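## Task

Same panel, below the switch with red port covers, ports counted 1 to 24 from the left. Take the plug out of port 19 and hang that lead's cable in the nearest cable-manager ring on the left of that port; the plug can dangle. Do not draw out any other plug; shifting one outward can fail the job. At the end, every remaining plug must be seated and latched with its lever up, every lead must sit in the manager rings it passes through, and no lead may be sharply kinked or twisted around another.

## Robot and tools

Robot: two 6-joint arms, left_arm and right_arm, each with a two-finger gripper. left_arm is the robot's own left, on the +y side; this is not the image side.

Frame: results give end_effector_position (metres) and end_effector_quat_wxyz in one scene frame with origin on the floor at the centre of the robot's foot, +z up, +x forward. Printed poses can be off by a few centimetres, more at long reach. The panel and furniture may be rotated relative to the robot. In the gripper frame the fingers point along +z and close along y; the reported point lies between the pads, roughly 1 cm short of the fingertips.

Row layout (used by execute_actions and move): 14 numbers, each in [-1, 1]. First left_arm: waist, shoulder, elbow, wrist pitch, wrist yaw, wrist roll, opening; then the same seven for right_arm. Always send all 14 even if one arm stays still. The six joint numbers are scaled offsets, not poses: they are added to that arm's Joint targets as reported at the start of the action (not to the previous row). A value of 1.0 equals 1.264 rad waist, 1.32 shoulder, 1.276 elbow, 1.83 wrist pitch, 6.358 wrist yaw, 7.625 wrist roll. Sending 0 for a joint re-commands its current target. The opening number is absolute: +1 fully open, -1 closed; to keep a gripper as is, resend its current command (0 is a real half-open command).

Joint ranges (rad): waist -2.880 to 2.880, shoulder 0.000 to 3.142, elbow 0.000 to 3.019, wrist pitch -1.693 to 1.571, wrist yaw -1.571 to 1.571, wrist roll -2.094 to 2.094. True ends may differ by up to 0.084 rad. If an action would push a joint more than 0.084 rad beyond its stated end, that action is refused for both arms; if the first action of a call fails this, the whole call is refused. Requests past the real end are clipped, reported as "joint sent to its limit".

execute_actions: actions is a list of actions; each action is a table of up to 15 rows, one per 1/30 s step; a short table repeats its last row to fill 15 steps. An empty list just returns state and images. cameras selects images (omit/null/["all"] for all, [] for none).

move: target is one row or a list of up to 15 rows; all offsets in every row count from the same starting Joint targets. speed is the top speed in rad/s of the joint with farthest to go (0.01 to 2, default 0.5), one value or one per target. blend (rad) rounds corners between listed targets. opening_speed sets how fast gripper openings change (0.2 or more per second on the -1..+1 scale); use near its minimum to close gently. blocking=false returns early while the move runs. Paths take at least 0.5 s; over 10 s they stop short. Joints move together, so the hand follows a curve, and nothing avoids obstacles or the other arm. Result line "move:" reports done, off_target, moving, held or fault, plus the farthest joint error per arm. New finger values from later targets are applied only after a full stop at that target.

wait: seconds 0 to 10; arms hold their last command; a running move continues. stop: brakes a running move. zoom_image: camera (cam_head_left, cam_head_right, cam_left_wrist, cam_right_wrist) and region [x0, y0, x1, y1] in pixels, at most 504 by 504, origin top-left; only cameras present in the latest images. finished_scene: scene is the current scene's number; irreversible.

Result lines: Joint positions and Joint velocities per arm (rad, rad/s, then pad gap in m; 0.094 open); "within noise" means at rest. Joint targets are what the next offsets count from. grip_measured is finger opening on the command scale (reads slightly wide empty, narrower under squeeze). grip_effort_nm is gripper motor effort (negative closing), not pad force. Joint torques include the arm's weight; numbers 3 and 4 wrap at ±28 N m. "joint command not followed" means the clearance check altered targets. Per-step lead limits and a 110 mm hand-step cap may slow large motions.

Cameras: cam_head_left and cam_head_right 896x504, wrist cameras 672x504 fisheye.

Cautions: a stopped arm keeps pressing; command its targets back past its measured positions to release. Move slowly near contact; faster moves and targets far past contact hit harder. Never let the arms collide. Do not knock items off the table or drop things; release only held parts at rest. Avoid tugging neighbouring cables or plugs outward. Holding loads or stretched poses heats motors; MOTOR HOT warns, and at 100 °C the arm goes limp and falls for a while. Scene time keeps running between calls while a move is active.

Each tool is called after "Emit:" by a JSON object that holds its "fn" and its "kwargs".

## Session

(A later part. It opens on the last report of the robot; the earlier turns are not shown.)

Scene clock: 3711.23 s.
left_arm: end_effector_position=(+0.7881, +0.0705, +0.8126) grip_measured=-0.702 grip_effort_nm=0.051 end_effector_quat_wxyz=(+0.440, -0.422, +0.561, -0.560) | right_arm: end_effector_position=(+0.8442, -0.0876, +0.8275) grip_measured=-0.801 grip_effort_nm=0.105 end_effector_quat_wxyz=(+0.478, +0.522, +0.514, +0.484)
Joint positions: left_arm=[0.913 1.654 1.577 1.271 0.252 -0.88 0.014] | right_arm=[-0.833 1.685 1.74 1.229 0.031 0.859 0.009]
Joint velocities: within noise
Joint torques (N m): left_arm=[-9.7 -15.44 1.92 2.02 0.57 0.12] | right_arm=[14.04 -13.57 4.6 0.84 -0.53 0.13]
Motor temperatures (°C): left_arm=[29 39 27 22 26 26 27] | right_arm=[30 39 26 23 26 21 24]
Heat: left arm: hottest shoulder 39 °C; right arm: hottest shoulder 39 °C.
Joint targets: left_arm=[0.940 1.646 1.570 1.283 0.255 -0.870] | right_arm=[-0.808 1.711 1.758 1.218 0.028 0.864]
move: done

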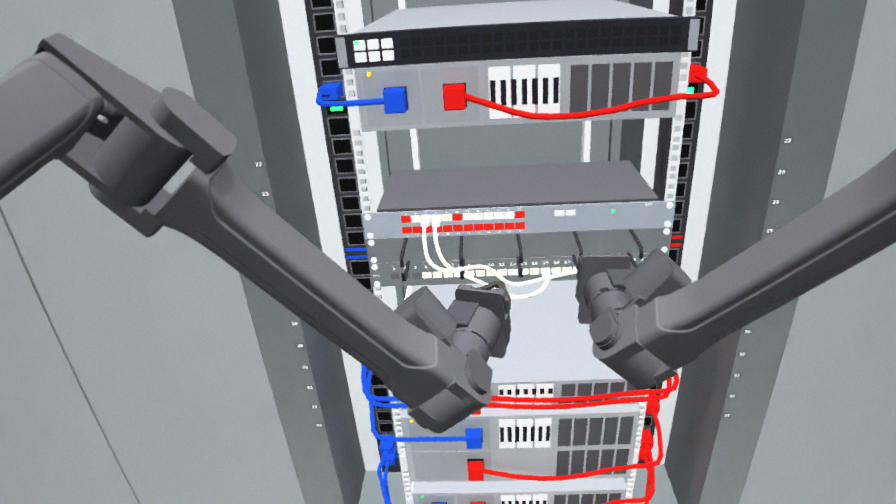

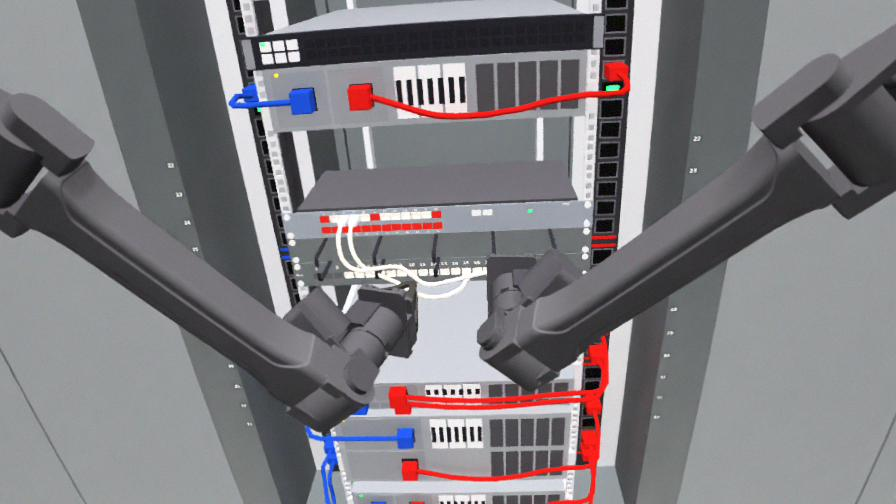

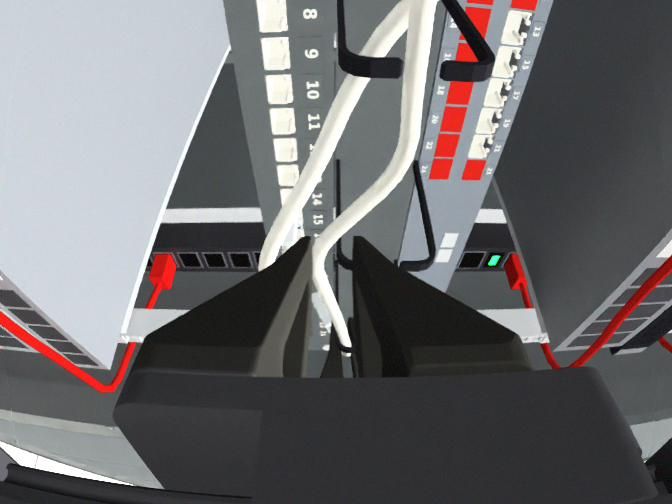

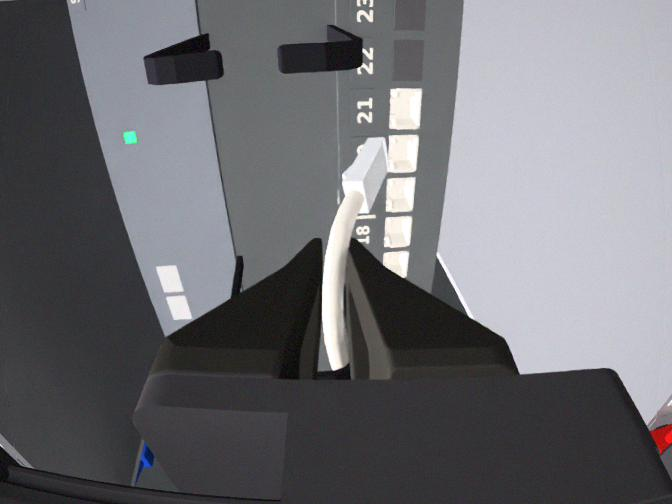

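Emit:
{"fn": "move", "kwargs": {"target": [[0,0.025,0.02,-0.006,0,0,-0.7,0,0,0,0,0,0,-0.8],[0,0.0333,0.0643,-0.037,0,0,-0.7,0,0,0,0,0,0,-0.8]], "speed": 0.08, "blend": [0.01,0]}}

Emit:
{"fn": "zoom_image", "kwargs": {"camera": "cam_left_wrist", "region": [230, 80, 470, 320]}}

Emit:
{"fn": "zoom_image", "kwargs": {"camera": "cam_head_left", "region": [430, 230, 590, 300]}}

Scene clock: 3724.07 s.
left_arm: end_effector_position=(+0.8088, +0.0745, +0.8167) grip_measured=-0.702 grip_effort_nm=0.051 end_effector_quat_wxyz=(+0.444, -0.421, +0.559, -0.560) | right_arm: end_effector_position=(+0.8442, -0.0876, +0.8275) grip_measured=-0.801 grip_effort_nm=0.105 end_effector_quat_wxyz=(+0.478, +0.522, +0.514, +0.484)
Joint positions: left_arm=[0.913 1.654 1.631 1.225 0.252 -0.88 0.014] | right_arm=[-0.833 1.685 1.74 1.229 0.031 0.859 0.009]
Joint velocities: left_arm=[0.005 -0.015 0.012 -0.002 -0.007 -0.227 0] | right_arm=[within noise]
Joint torques (N m): left_arm=[-9.58 -12.69 4.34 1.1 0.55 0.12] | right_arm=[14.27 -13.68 4.62 0.84 -0.53 0.15]
Motor temperatures (°C): left_arm=[28 38 26 22 26 26 27] | right_arm=[30 39 26 23 26 21 24]
Heat: left arm: hottest shoulder 38 °C; right arm: hottest shoulder 39 °C.
Joint targets: left_arm=[0.940 1.690 1.652 1.215 0.255 -0.870] | right_arm=[-0.808 1.711 1.758 1.218 0.028 0.864]
move: off_target (left_arm); left_arm: the shoulder is farthest, 0.036 rad from its target

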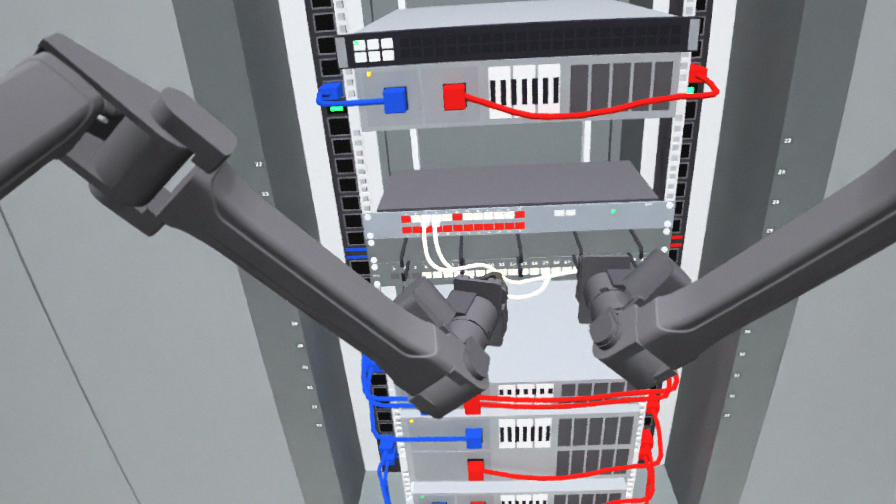

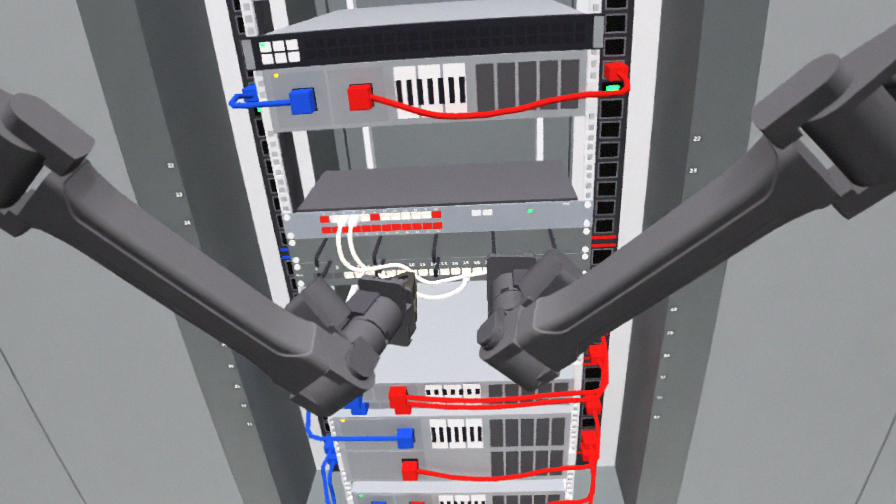

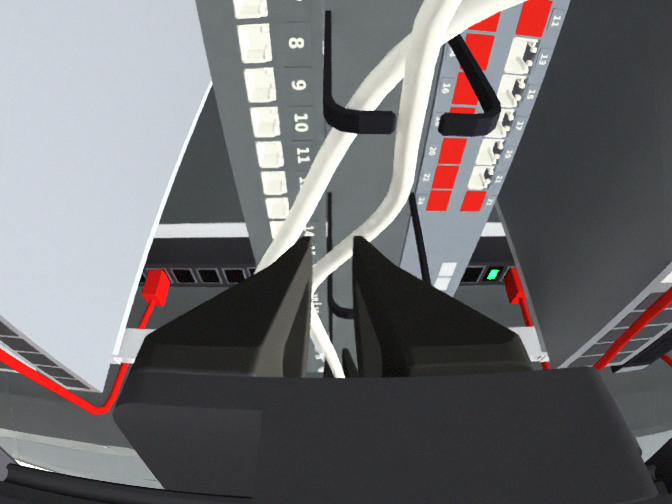

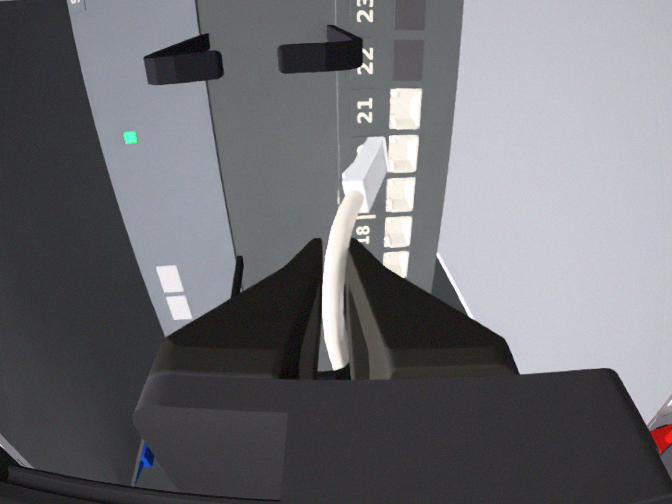

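Scaled by 2.100 from the camera's 672x504 image, which has a finer 960x720 frame.

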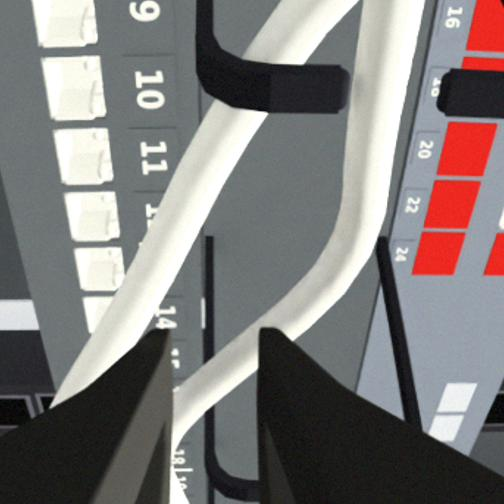

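Scaled by 3.150 from the camera's 896x504 image, which has a finer 1280x720 frame.

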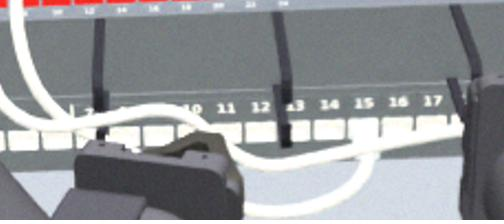

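Emit:
{"fn": "move", "kwargs": {"target": [[0,0,0,0,0,0,-0.97,0,0,0,0,0,0,-0.8]], "opening_speed": 0.2}}

Emit:
{"fn": "zoom_image", "kwargs": {"camera": "cam_left_wrist", "region": [230, 80, 470, 320]}}

Scene clock: 3730.47 s.
left_arm: end_effector_position=(+0.8089, +0.0744, +0.8166) grip_measured=-0.968 grip_effort_nm=-0.115 end_effector_quat_wxyz=(+0.443, -0.421, +0.559, -0.560) | right_arm: end_effector_position=(+0.8442, -0.0876, +0.8275) grip_measured=-0.801 grip_effort_nm=0.110 end_effector_quat_wxyz=(+0.478, +0.522, +0.514, +0.484)
Joint positions: left_arm=[0.913 1.654 1.632 1.223 0.252 -0.88 0.002] | right_arm=[-0.833 1.685 1.74 1.229 0.031 0.859 0.009]
Joint velocities: within noise
Joint torques (N m): left_arm=[-9.64 -12.86 4.3 1.17 0.56 0.13] | right_arm=[14.21 -13.51 4.66 0.91 -0.52 0.15]
Motor temperatures (°C): left_arm=[28 38 26 22 26 26 27] | right_arm=[31 39 26 23 26 21 24]
Heat: left arm: hottest shoulder 38 °C; right arm: hottest shoulder 39 °C.
Joint targets: left_arm=[0.940 1.690 1.652 1.215 0.255 -0.870] | right_arm=[-0.808 1.711 1.758 1.218 0.028 0.864]
move: off_target (left_arm); left_arm: the shoulder is farthest, 0.036 rad from its target

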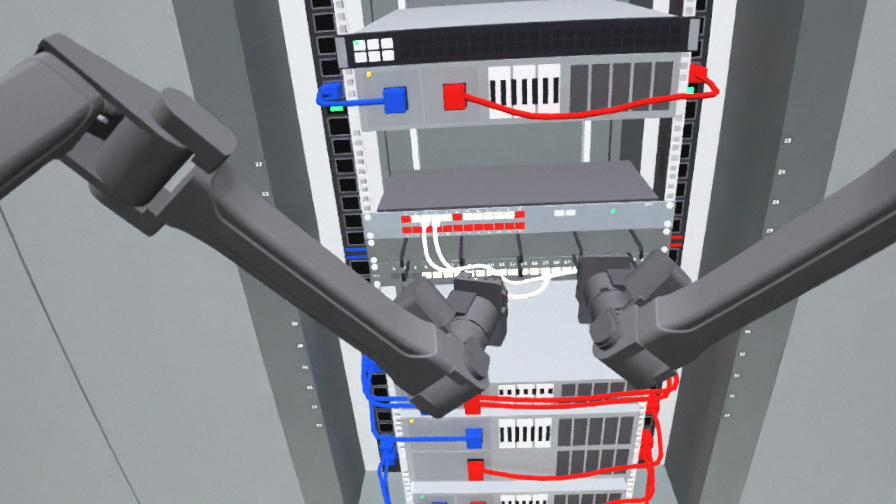

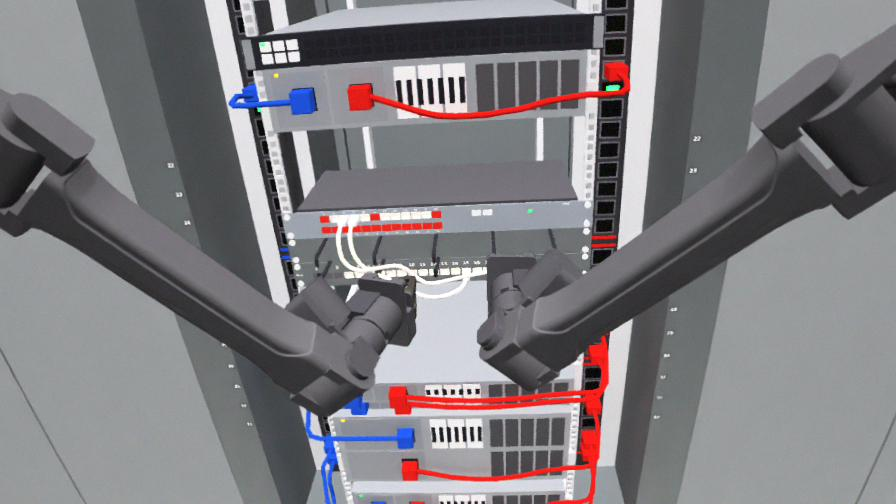

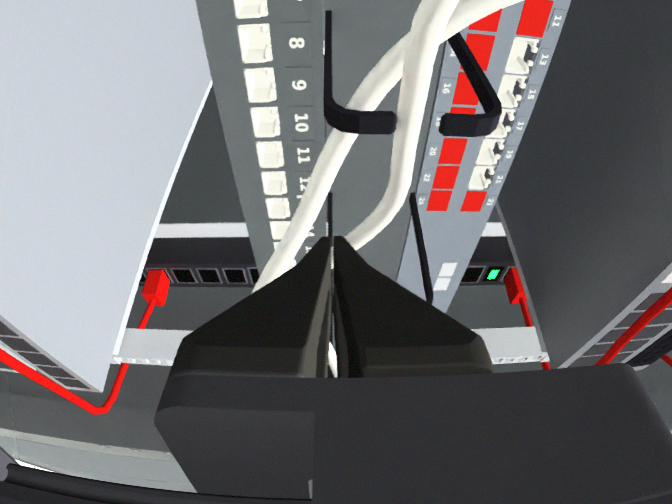

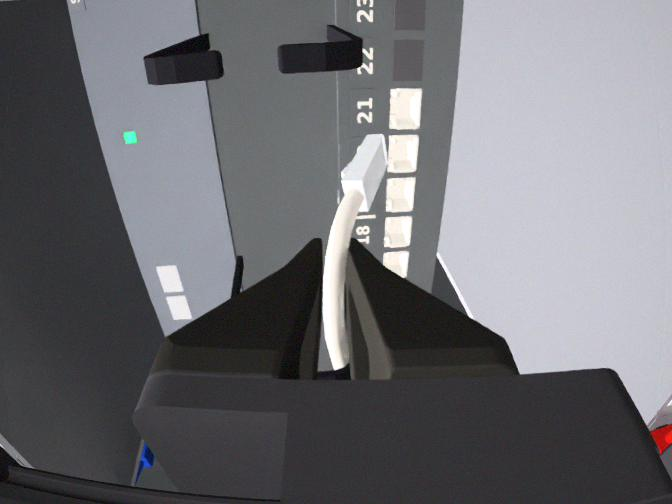

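Scaled by 2.100 from the camera's 672x504 image, which has a finer 960x720 frame.

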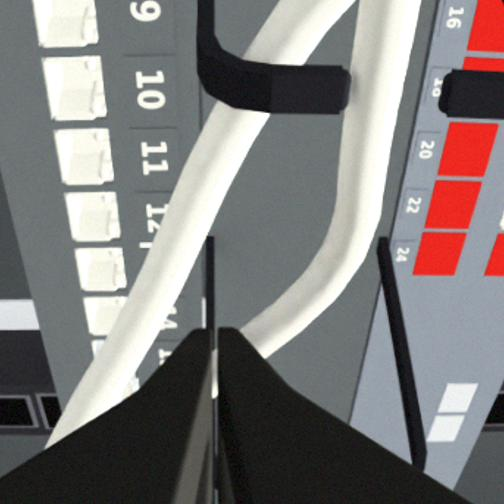

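Emit:
{"fn": "move", "kwargs": {"target": [[0,0,0,0,0,0,-0.97,0,0,0,0,0,0,-0.6],[0,-0.053,-0.1583,0.0902,0,0,-0.97,0,-0.03,-0.0235,0.0131,0,0,-0.6],[0.1464,-0.1439,-0.3738,0.1831,0.0351,-0.046,-0.97,0,-0.069,-0.2257,0.1295,0,0,-0.6]], "speed": 0.2}}

Emit:
{"fn": "zoom_image", "kwargs": {"camera": "cam_left_wrist", "region": [230, 0, 430, 200]}}

Emit:
{"fn": "zoom_image", "kwargs": {"camera": "cam_head_left", "region": [440, 250, 490, 290]}}

Emit:
{"fn": "zoom_image", "kwargs": {"camera": "cam_head_left", "region": [420, 210, 620, 310]}}

Scene clock: 3818.13 s.
left_arm: end_effector_position=(+0.6750, +0.1469, +0.8180) grip_measured=-0.968 grip_effort_nm=-0.115 end_effector_quat_wxyz=(+0.356, -0.411, +0.550, -0.633) | right_arm: end_effector_position=(+0.7618, -0.0839, +0.8284) grip_measured=-0.601 grip_effort_nm=0.105 end_effector_quat_wxyz=(+0.473, +0.522, +0.518, +0.485)
Joint positions: left_arm=[1.102 1.514 1.182 1.537 0.475 -1.207 0.001] | right_arm=[-0.83 1.643 1.477 1.438 0.03 0.859 0.019]
Joint velocities: within noise
Joint torques (N m): left_arm=[-6.12 -15.03 -0.01 2.22 0.47 -0.09] | right_arm=[13.51 -15.91 0.96 1.99 -0.48 0.15]
Motor temperatures (°C): left_arm=[28 37 26 22 27 26 27] | right_arm=[31 39 26 23 26 21 23]
Heat: left arm: hottest shoulder 37 °C; right arm: hottest shoulder 39 °C.
Joint targets: left_arm=[1.125 1.501 1.175 1.550 0.478 -1.220] | right_arm=[-0.808 1.619 1.469 1.455 0.028 0.864]
move: done

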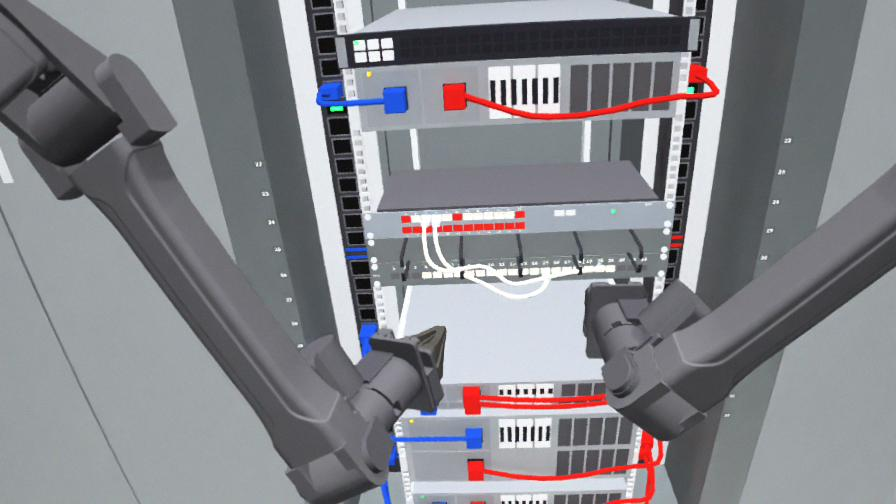

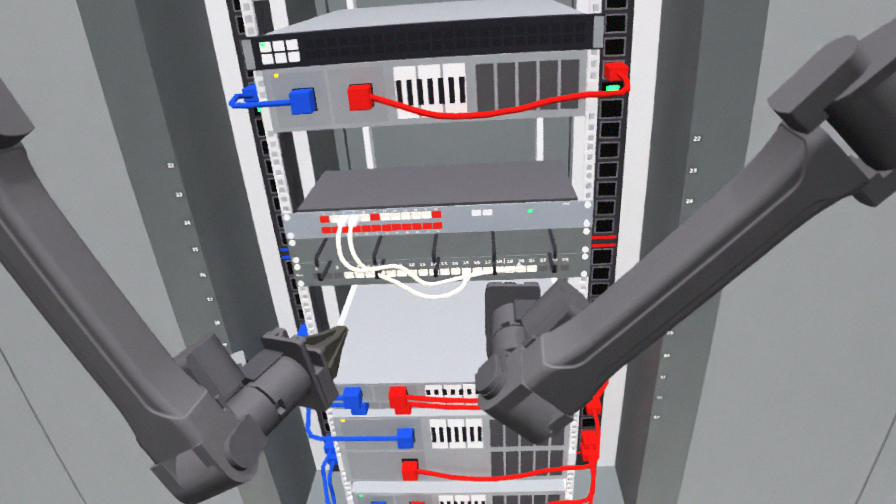

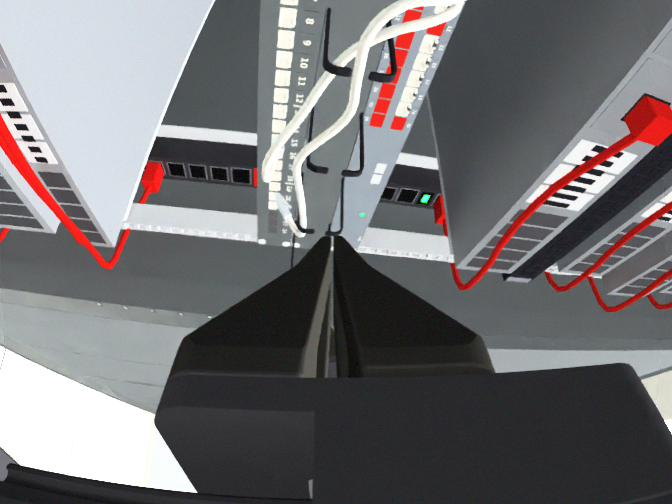

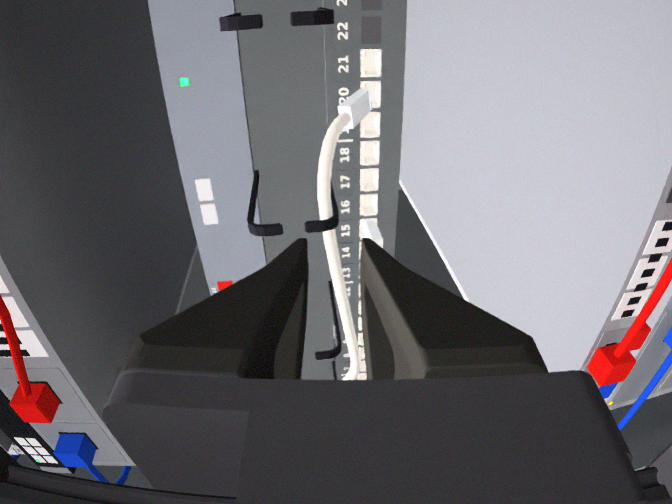

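Scaled by 2.520 from the camera's 672x504 image, which has a finer 960x720 frame.

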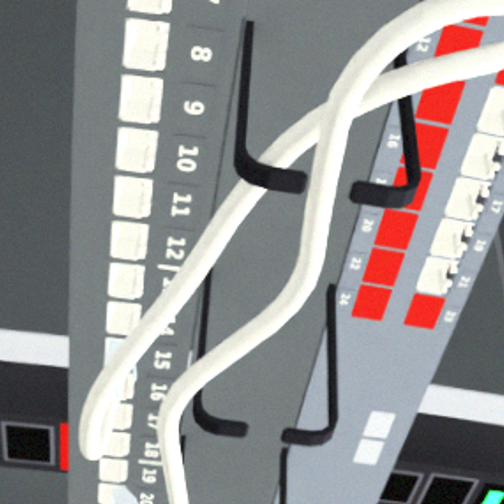

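Scaled by 10.080 from the camera's 896x504 image, which has a finer 1280x720 frame.

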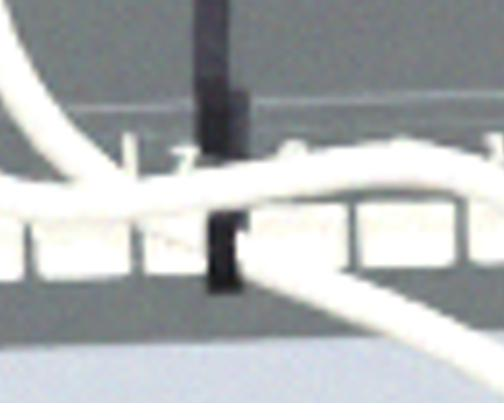

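Scaled by 2.520 from the camera's 896x504 image, which has a finer 1280x720 frame.

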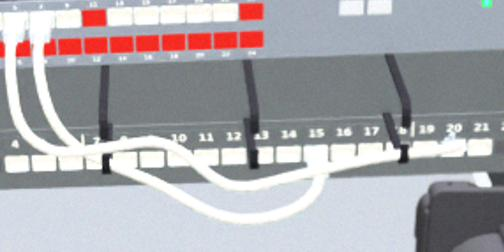

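Emit:
{"fn": "move", "kwargs": {"target": [[0,0,0,0,0,0,-0.97,0.1139,0.1636,0.1669,-0.1251,-0.028,-0.0264,-0.7]], "speed": 0.2}}

Emit:
{"fn": "zoom_image", "kwargs": {"camera": "cam_right_wrist", "region": [230, 60, 430, 260]}}

Scene clock: 3850.97 s.
left_arm: end_effector_position=(+0.6748, +0.1469, +0.8182) grip_measured=-0.968 grip_effort_nm=-0.110 end_effector_quat_wxyz=(+0.356, -0.412, +0.550, -0.634) | right_arm: end_effector_position=(+0.7492, +0.0798, +0.8366) grip_measured=-0.699 grip_effort_nm=-0.042 end_effector_quat_wxyz=(+0.411, +0.427, +0.581, +0.558)
Joint positions: left_arm=[1.102 1.514 1.181 1.538 0.475 -1.208 0.001] | right_arm=[-0.685 1.82 1.666 1.236 -0.147 0.677 0.014]
Joint velocities: within noise
Joint torques (N m): left_arm=[-6.36 -15.03 0.02 2.14 0.44 -0.08] | right_arm=[17.08 -10.64 3.12 0.77 -0.6 -0.07]
Motor temperatures (°C): left_arm=[27 37 26 22 27 26 27] | right_arm=[31 39 25 23 26 21 23]
Heat: left arm: hottest shoulder 37 °C; right arm: hottest shoulder 39 °C.
Joint targets: left_arm=[1.125 1.501 1.175 1.550 0.478 -1.220] | right_arm=[-0.664 1.836 1.682 1.226 -0.150 0.662]
move: done

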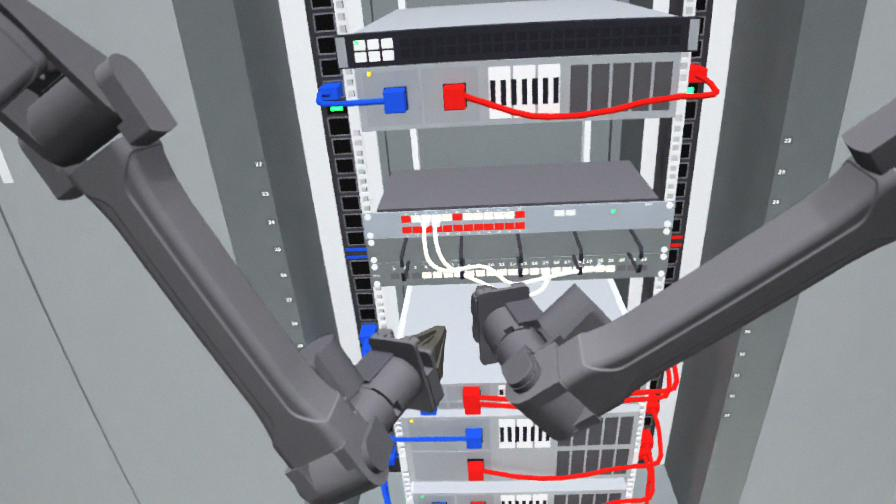

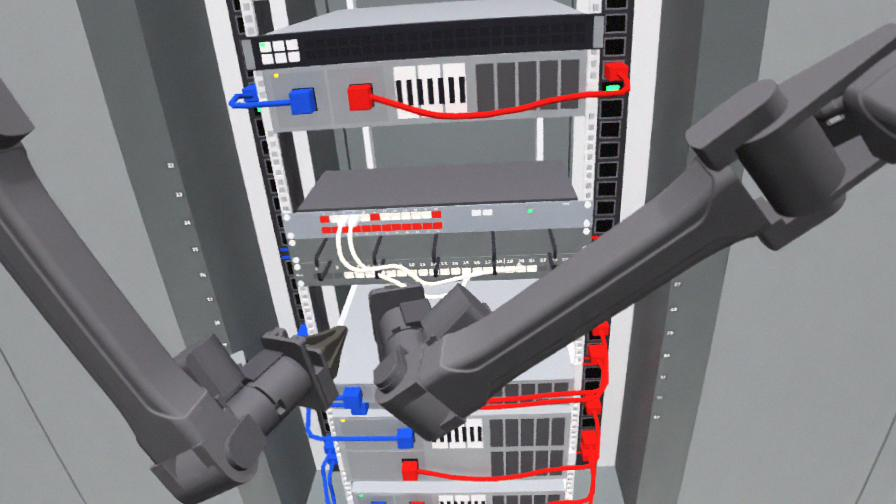

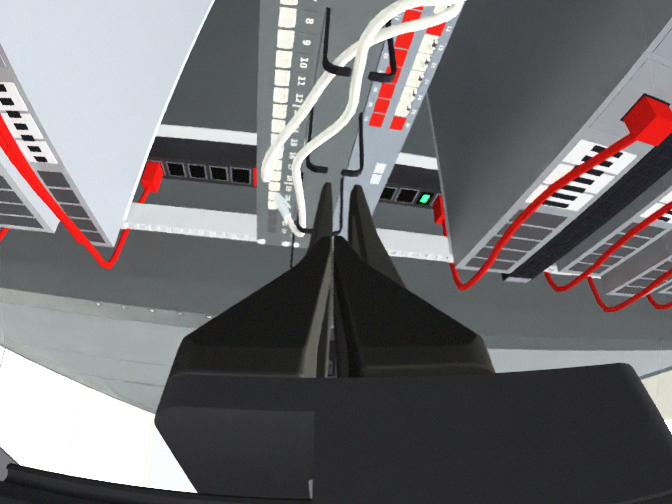

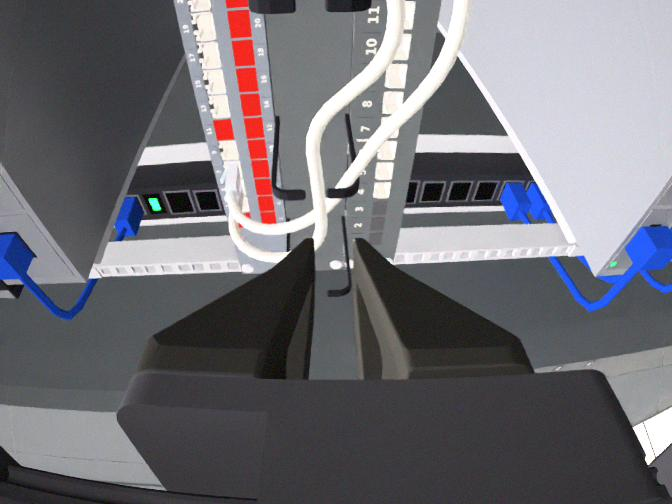

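Scaled by 2.520 from the camera's 672x504 image, which has a finer 960x720 frame.

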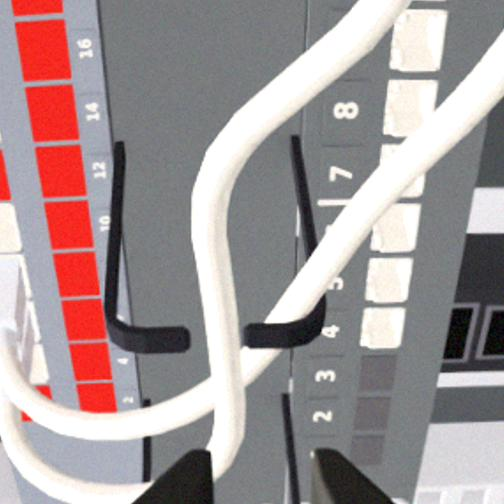

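Emit:
{"fn": "zoom_image", "kwargs": {"camera": "cam_right_wrist", "region": [290, 130, 390, 230]}}

Scaled by 5.040 from the camera's 672x504 image, which has a finer 960x720 frame.

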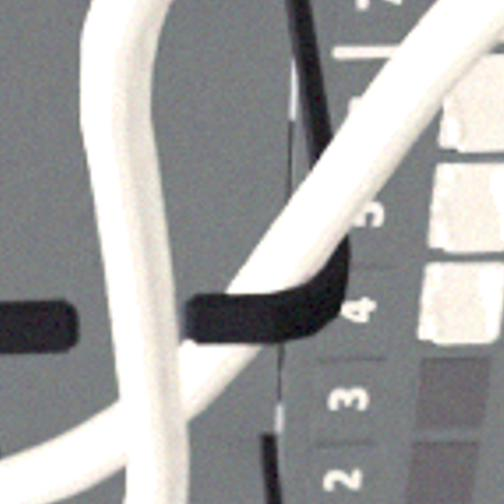

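Emit:
{"fn": "move", "kwargs": {"target": [[0,0,0,0,0,0,-0.97,0.004,0.0189,0.1207,-0.071,0,0,-0.7]], "speed": 0.1}}

Emit:
{"fn": "zoom_image", "kwargs": {"camera": "cam_right_wrist", "region": [230, 60, 430, 260]}}

Scene clock: 3890.87 s.
left_arm: end_effector_position=(+0.6748, +0.1469, +0.8182) grip_measured=-0.968 grip_effort_nm=-0.110 end_effector_quat_wxyz=(+0.356, -0.412, +0.550, -0.634) | right_arm: end_effector_position=(+0.7973, +0.0800, +0.8374) grip_measured=-0.699 grip_effort_nm=-0.042 end_effector_quat_wxyz=(+0.412, +0.427, +0.581, +0.558)
Joint positions: left_arm=[1.102 1.514 1.181 1.538 0.475 -1.209 0.001] | right_arm=[-0.685 1.839 1.815 1.106 -0.147 0.676 0.014]
Joint velocities: within noise
Joint torques (N m): left_arm=[-6.36 -15.03 0.05 2.13 0.47 -0.09] | right_arm=[17.9 -11.16 4.22 0.8 -0.61 -0.07]
Motor temperatures (°C): left_arm=[27 38 25 22 27 26 27] | right_arm=[32 38 25 23 26 21 23]
Heat: left arm: hottest shoulder 38 °C; right arm: hottest shoulder 38 °C.
Joint targets: left_arm=[1.125 1.501 1.175 1.550 0.478 -1.221] | right_arm=[-0.659 1.861 1.836 1.096 -0.150 0.662]
move: done

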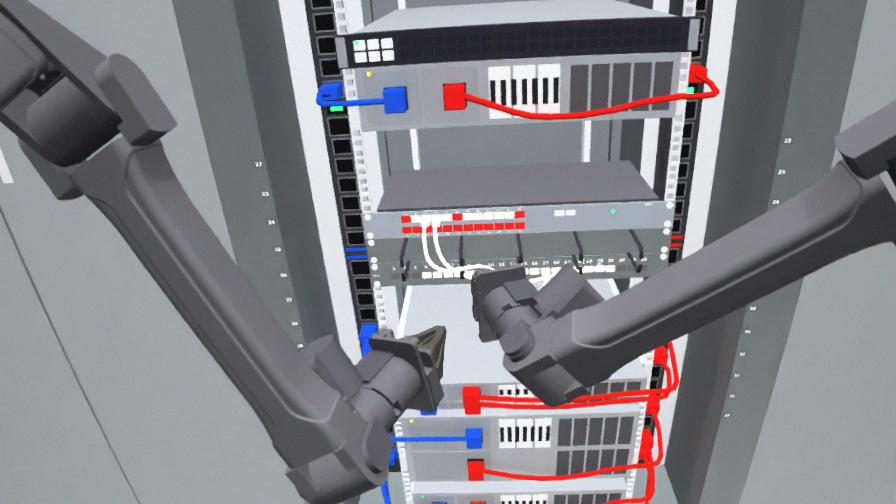

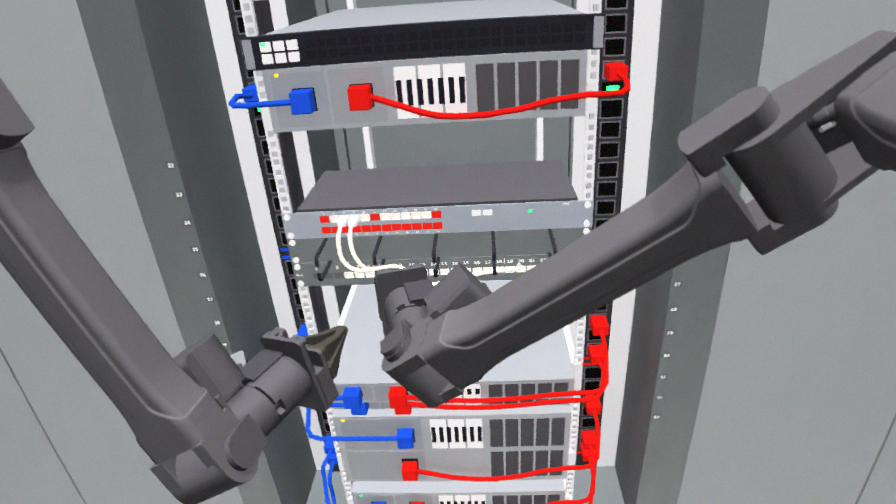

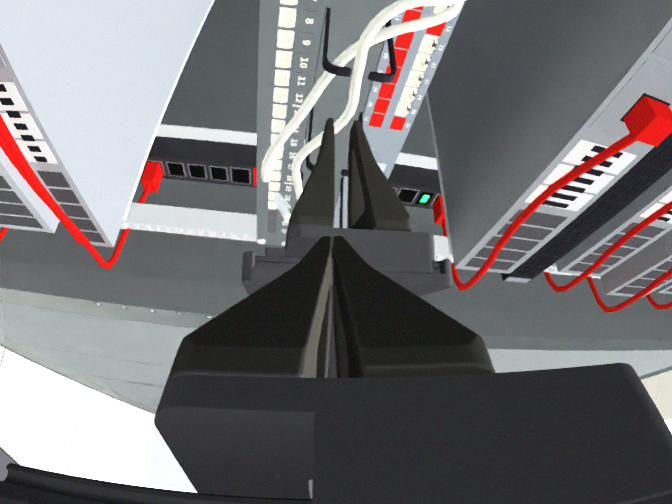

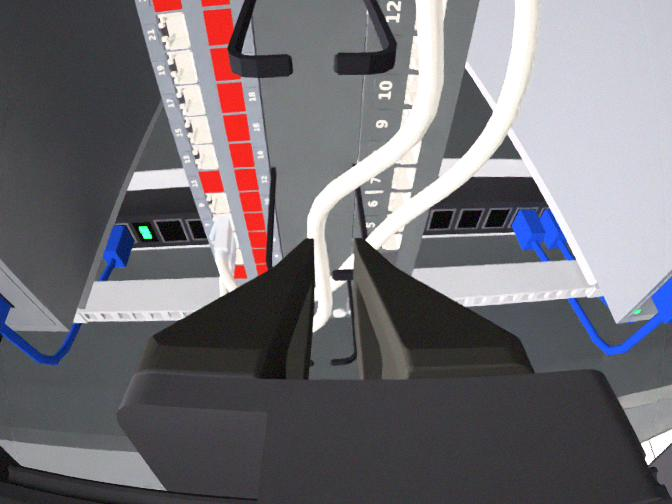

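Scaled by 2.520 from the camera's 672x504 image, which has a finer 960x720 frame.

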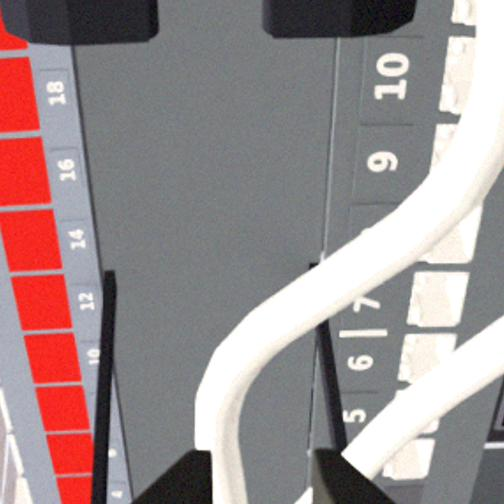

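Emit:
{"fn": "execute_actions", "kwargs": {"actions": []}}

Emit:
{"fn": "zoom_image", "kwargs": {"camera": "cam_head_left", "region": [400, 230, 620, 350]}}

Emit:
{"fn": "zoom_image", "kwargs": {"camera": "cam_right_wrist", "region": [150, 60, 500, 260]}}

Scene clock: 3942.57 s.
left_arm: end_effector_position=(+0.6748, +0.1469, +0.8182) grip_measured=-0.968 grip_effort_nm=-0.110 end_effector_quat_wxyz=(+0.356, -0.412, +0.550, -0.634) | right_arm: end_effector_position=(+0.7967, +0.0807, +0.8368) grip_measured=-0.699 grip_effort_nm=-0.042 end_effector_quat_wxyz=(+0.411, +0.427, +0.581, +0.558)
Joint positions: left_arm=[1.102 1.514 1.181 1.538 0.475 -1.209 0.001] | right_arm=[-0.685 1.84 1.815 1.106 -0.147 0.676 0.014]
Joint velocities: within noise
Joint torques (N m): left_arm=[-6.36 -15.09 0.02 2.18 0.45 -0.08] | right_arm=[18.2 -11.34 4.26 0.73 -0.62 -0.05]
Motor temperatures (°C): left_arm=[27 38 25 22 27 26 27] | right_arm=[33 36 26 23 26 21 23]
Heat: left arm: hottest shoulder 38 °C; right arm: hottest shoulder 36 °C.
Joint targets: left_arm=[1.125 1.501 1.175 1.550 0.478 -1.220] | right_arm=[-0.659 1.860 1.836 1.096 -0.150 0.663]
Tool commands: left_gripper/opening=-0.97 right_gripper/opening=-0.7

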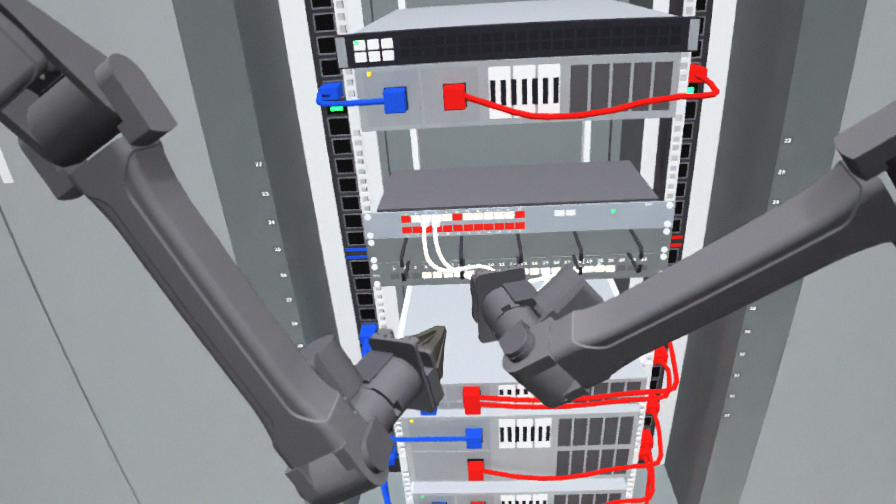

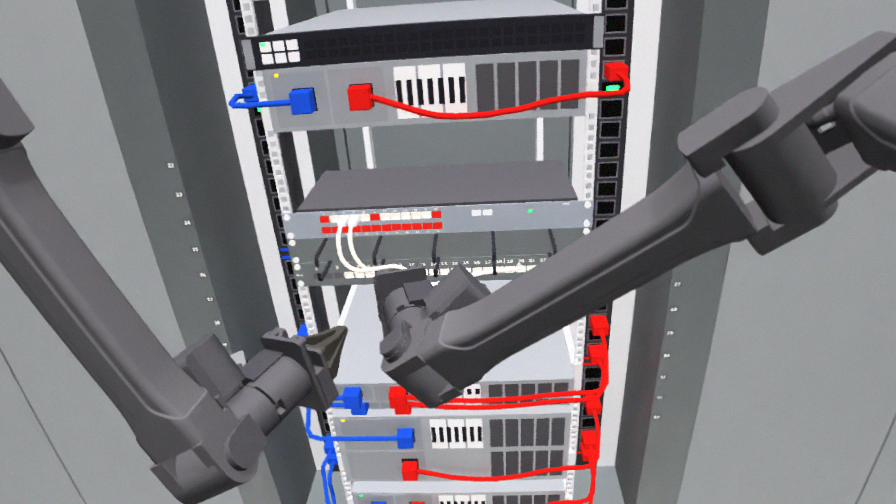

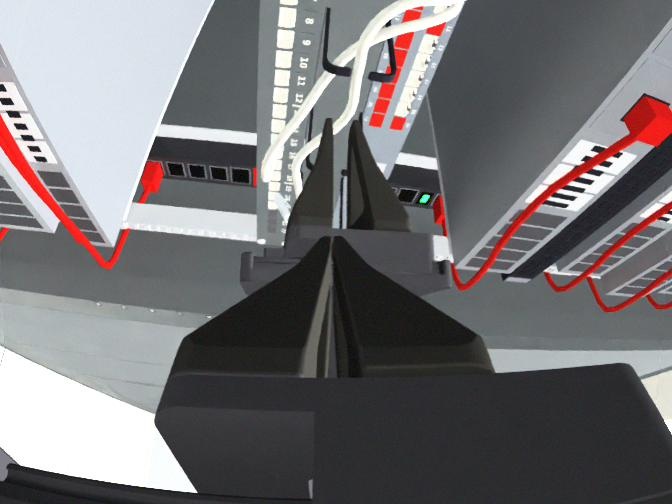

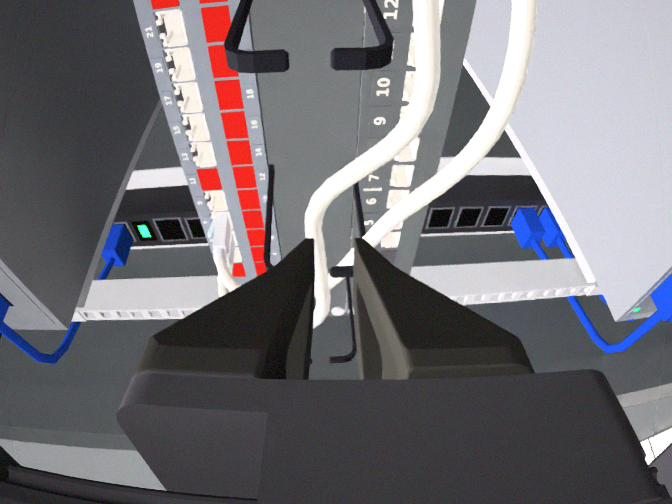

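Scaled by 2.291 from the camera's 896x504 image, which has a finer 1280x720 frame.

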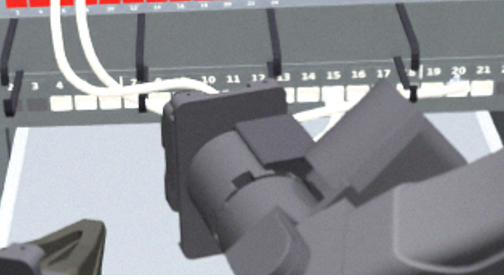

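Scaled by 1.440 from the camera's 672x504 image, which has a finer 960x720 frame.

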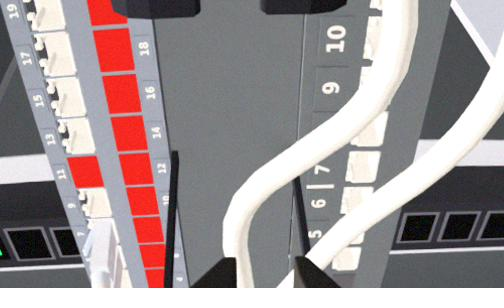

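Emit:
{"fn": "move", "kwargs": {"target": [0,0,0,0,0,0,-0.97,0.0063,-0.006,0.018,-0.0148,0,0,-0.7], "speed": 0.1, "cameras": ["cam_right_wrist","cam_head_left"]}}

Emit:
{"fn": "zoom_image", "kwargs": {"camera": "cam_right_wrist", "region": [230, 150, 430, 350]}}

Scene clock: 3963.37 s.
left_arm: end_effector_position=(+0.6748, +0.1469, +0.8182) grip_measured=-0.968 grip_effort_nm=-0.115 end_effector_quat_wxyz=(+0.356, -0.412, +0.550, -0.634) | right_arm: end_effector_position=(+0.8043, +0.0836, +0.8413) grip_measured=-0.699 grip_effort_nm=-0.042 end_effector_quat_wxyz=(+0.408, +0.428, +0.581, +0.560)
Joint positions: left_arm=[1.102 1.514 1.181 1.538 0.475 -1.209 0.001] | right_arm=[-0.678 1.841 1.837 1.079 -0.147 0.676 0.014]
Joint velocities: within noise
Joint torques (N m): left_arm=[-6.24 -15.09 0.05 2.21 0.45 -0.07] | right_arm=[18.14 -11.87 4.37 0.79 -0.63 -0.05]
Motor temperatures (°C): left_arm=[27 38 25 22 27 26 27] | right_arm=[33 35 26 23 27 21 23]
Heat: left arm: hottest shoulder 38 °C; right arm: hottest shoulder 35 °C.
Joint targets: left_arm=[1.125 1.501 1.175 1.550 0.478 -1.220] | right_arm=[-0.651 1.852 1.859 1.069 -0.150 0.662]
move: done
Images, in order (width x height): cam_head_left 896x504, cam_right_wrist 672x504.

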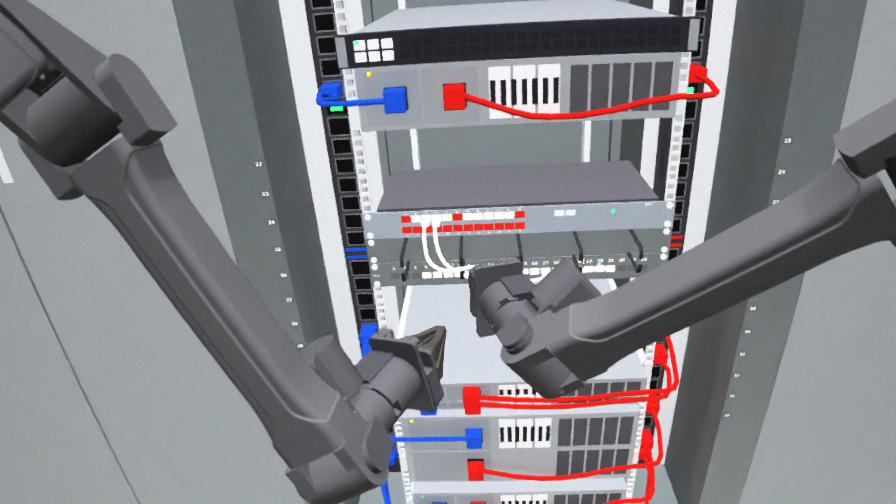

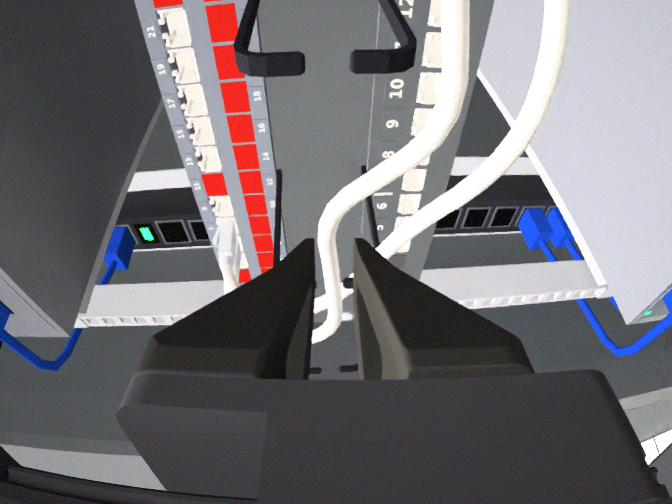

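Scaled by 2.520 from the camera's 672x504 image, which has a finer 960x720 frame.

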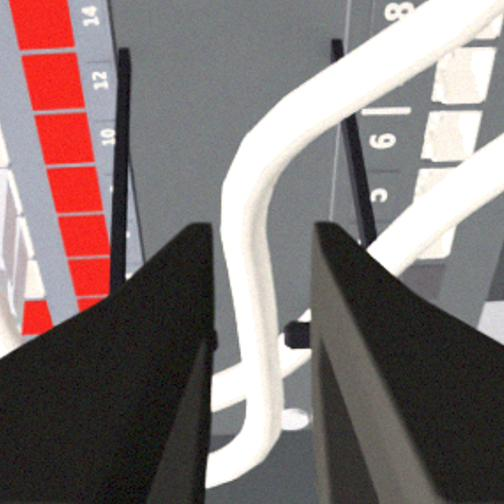

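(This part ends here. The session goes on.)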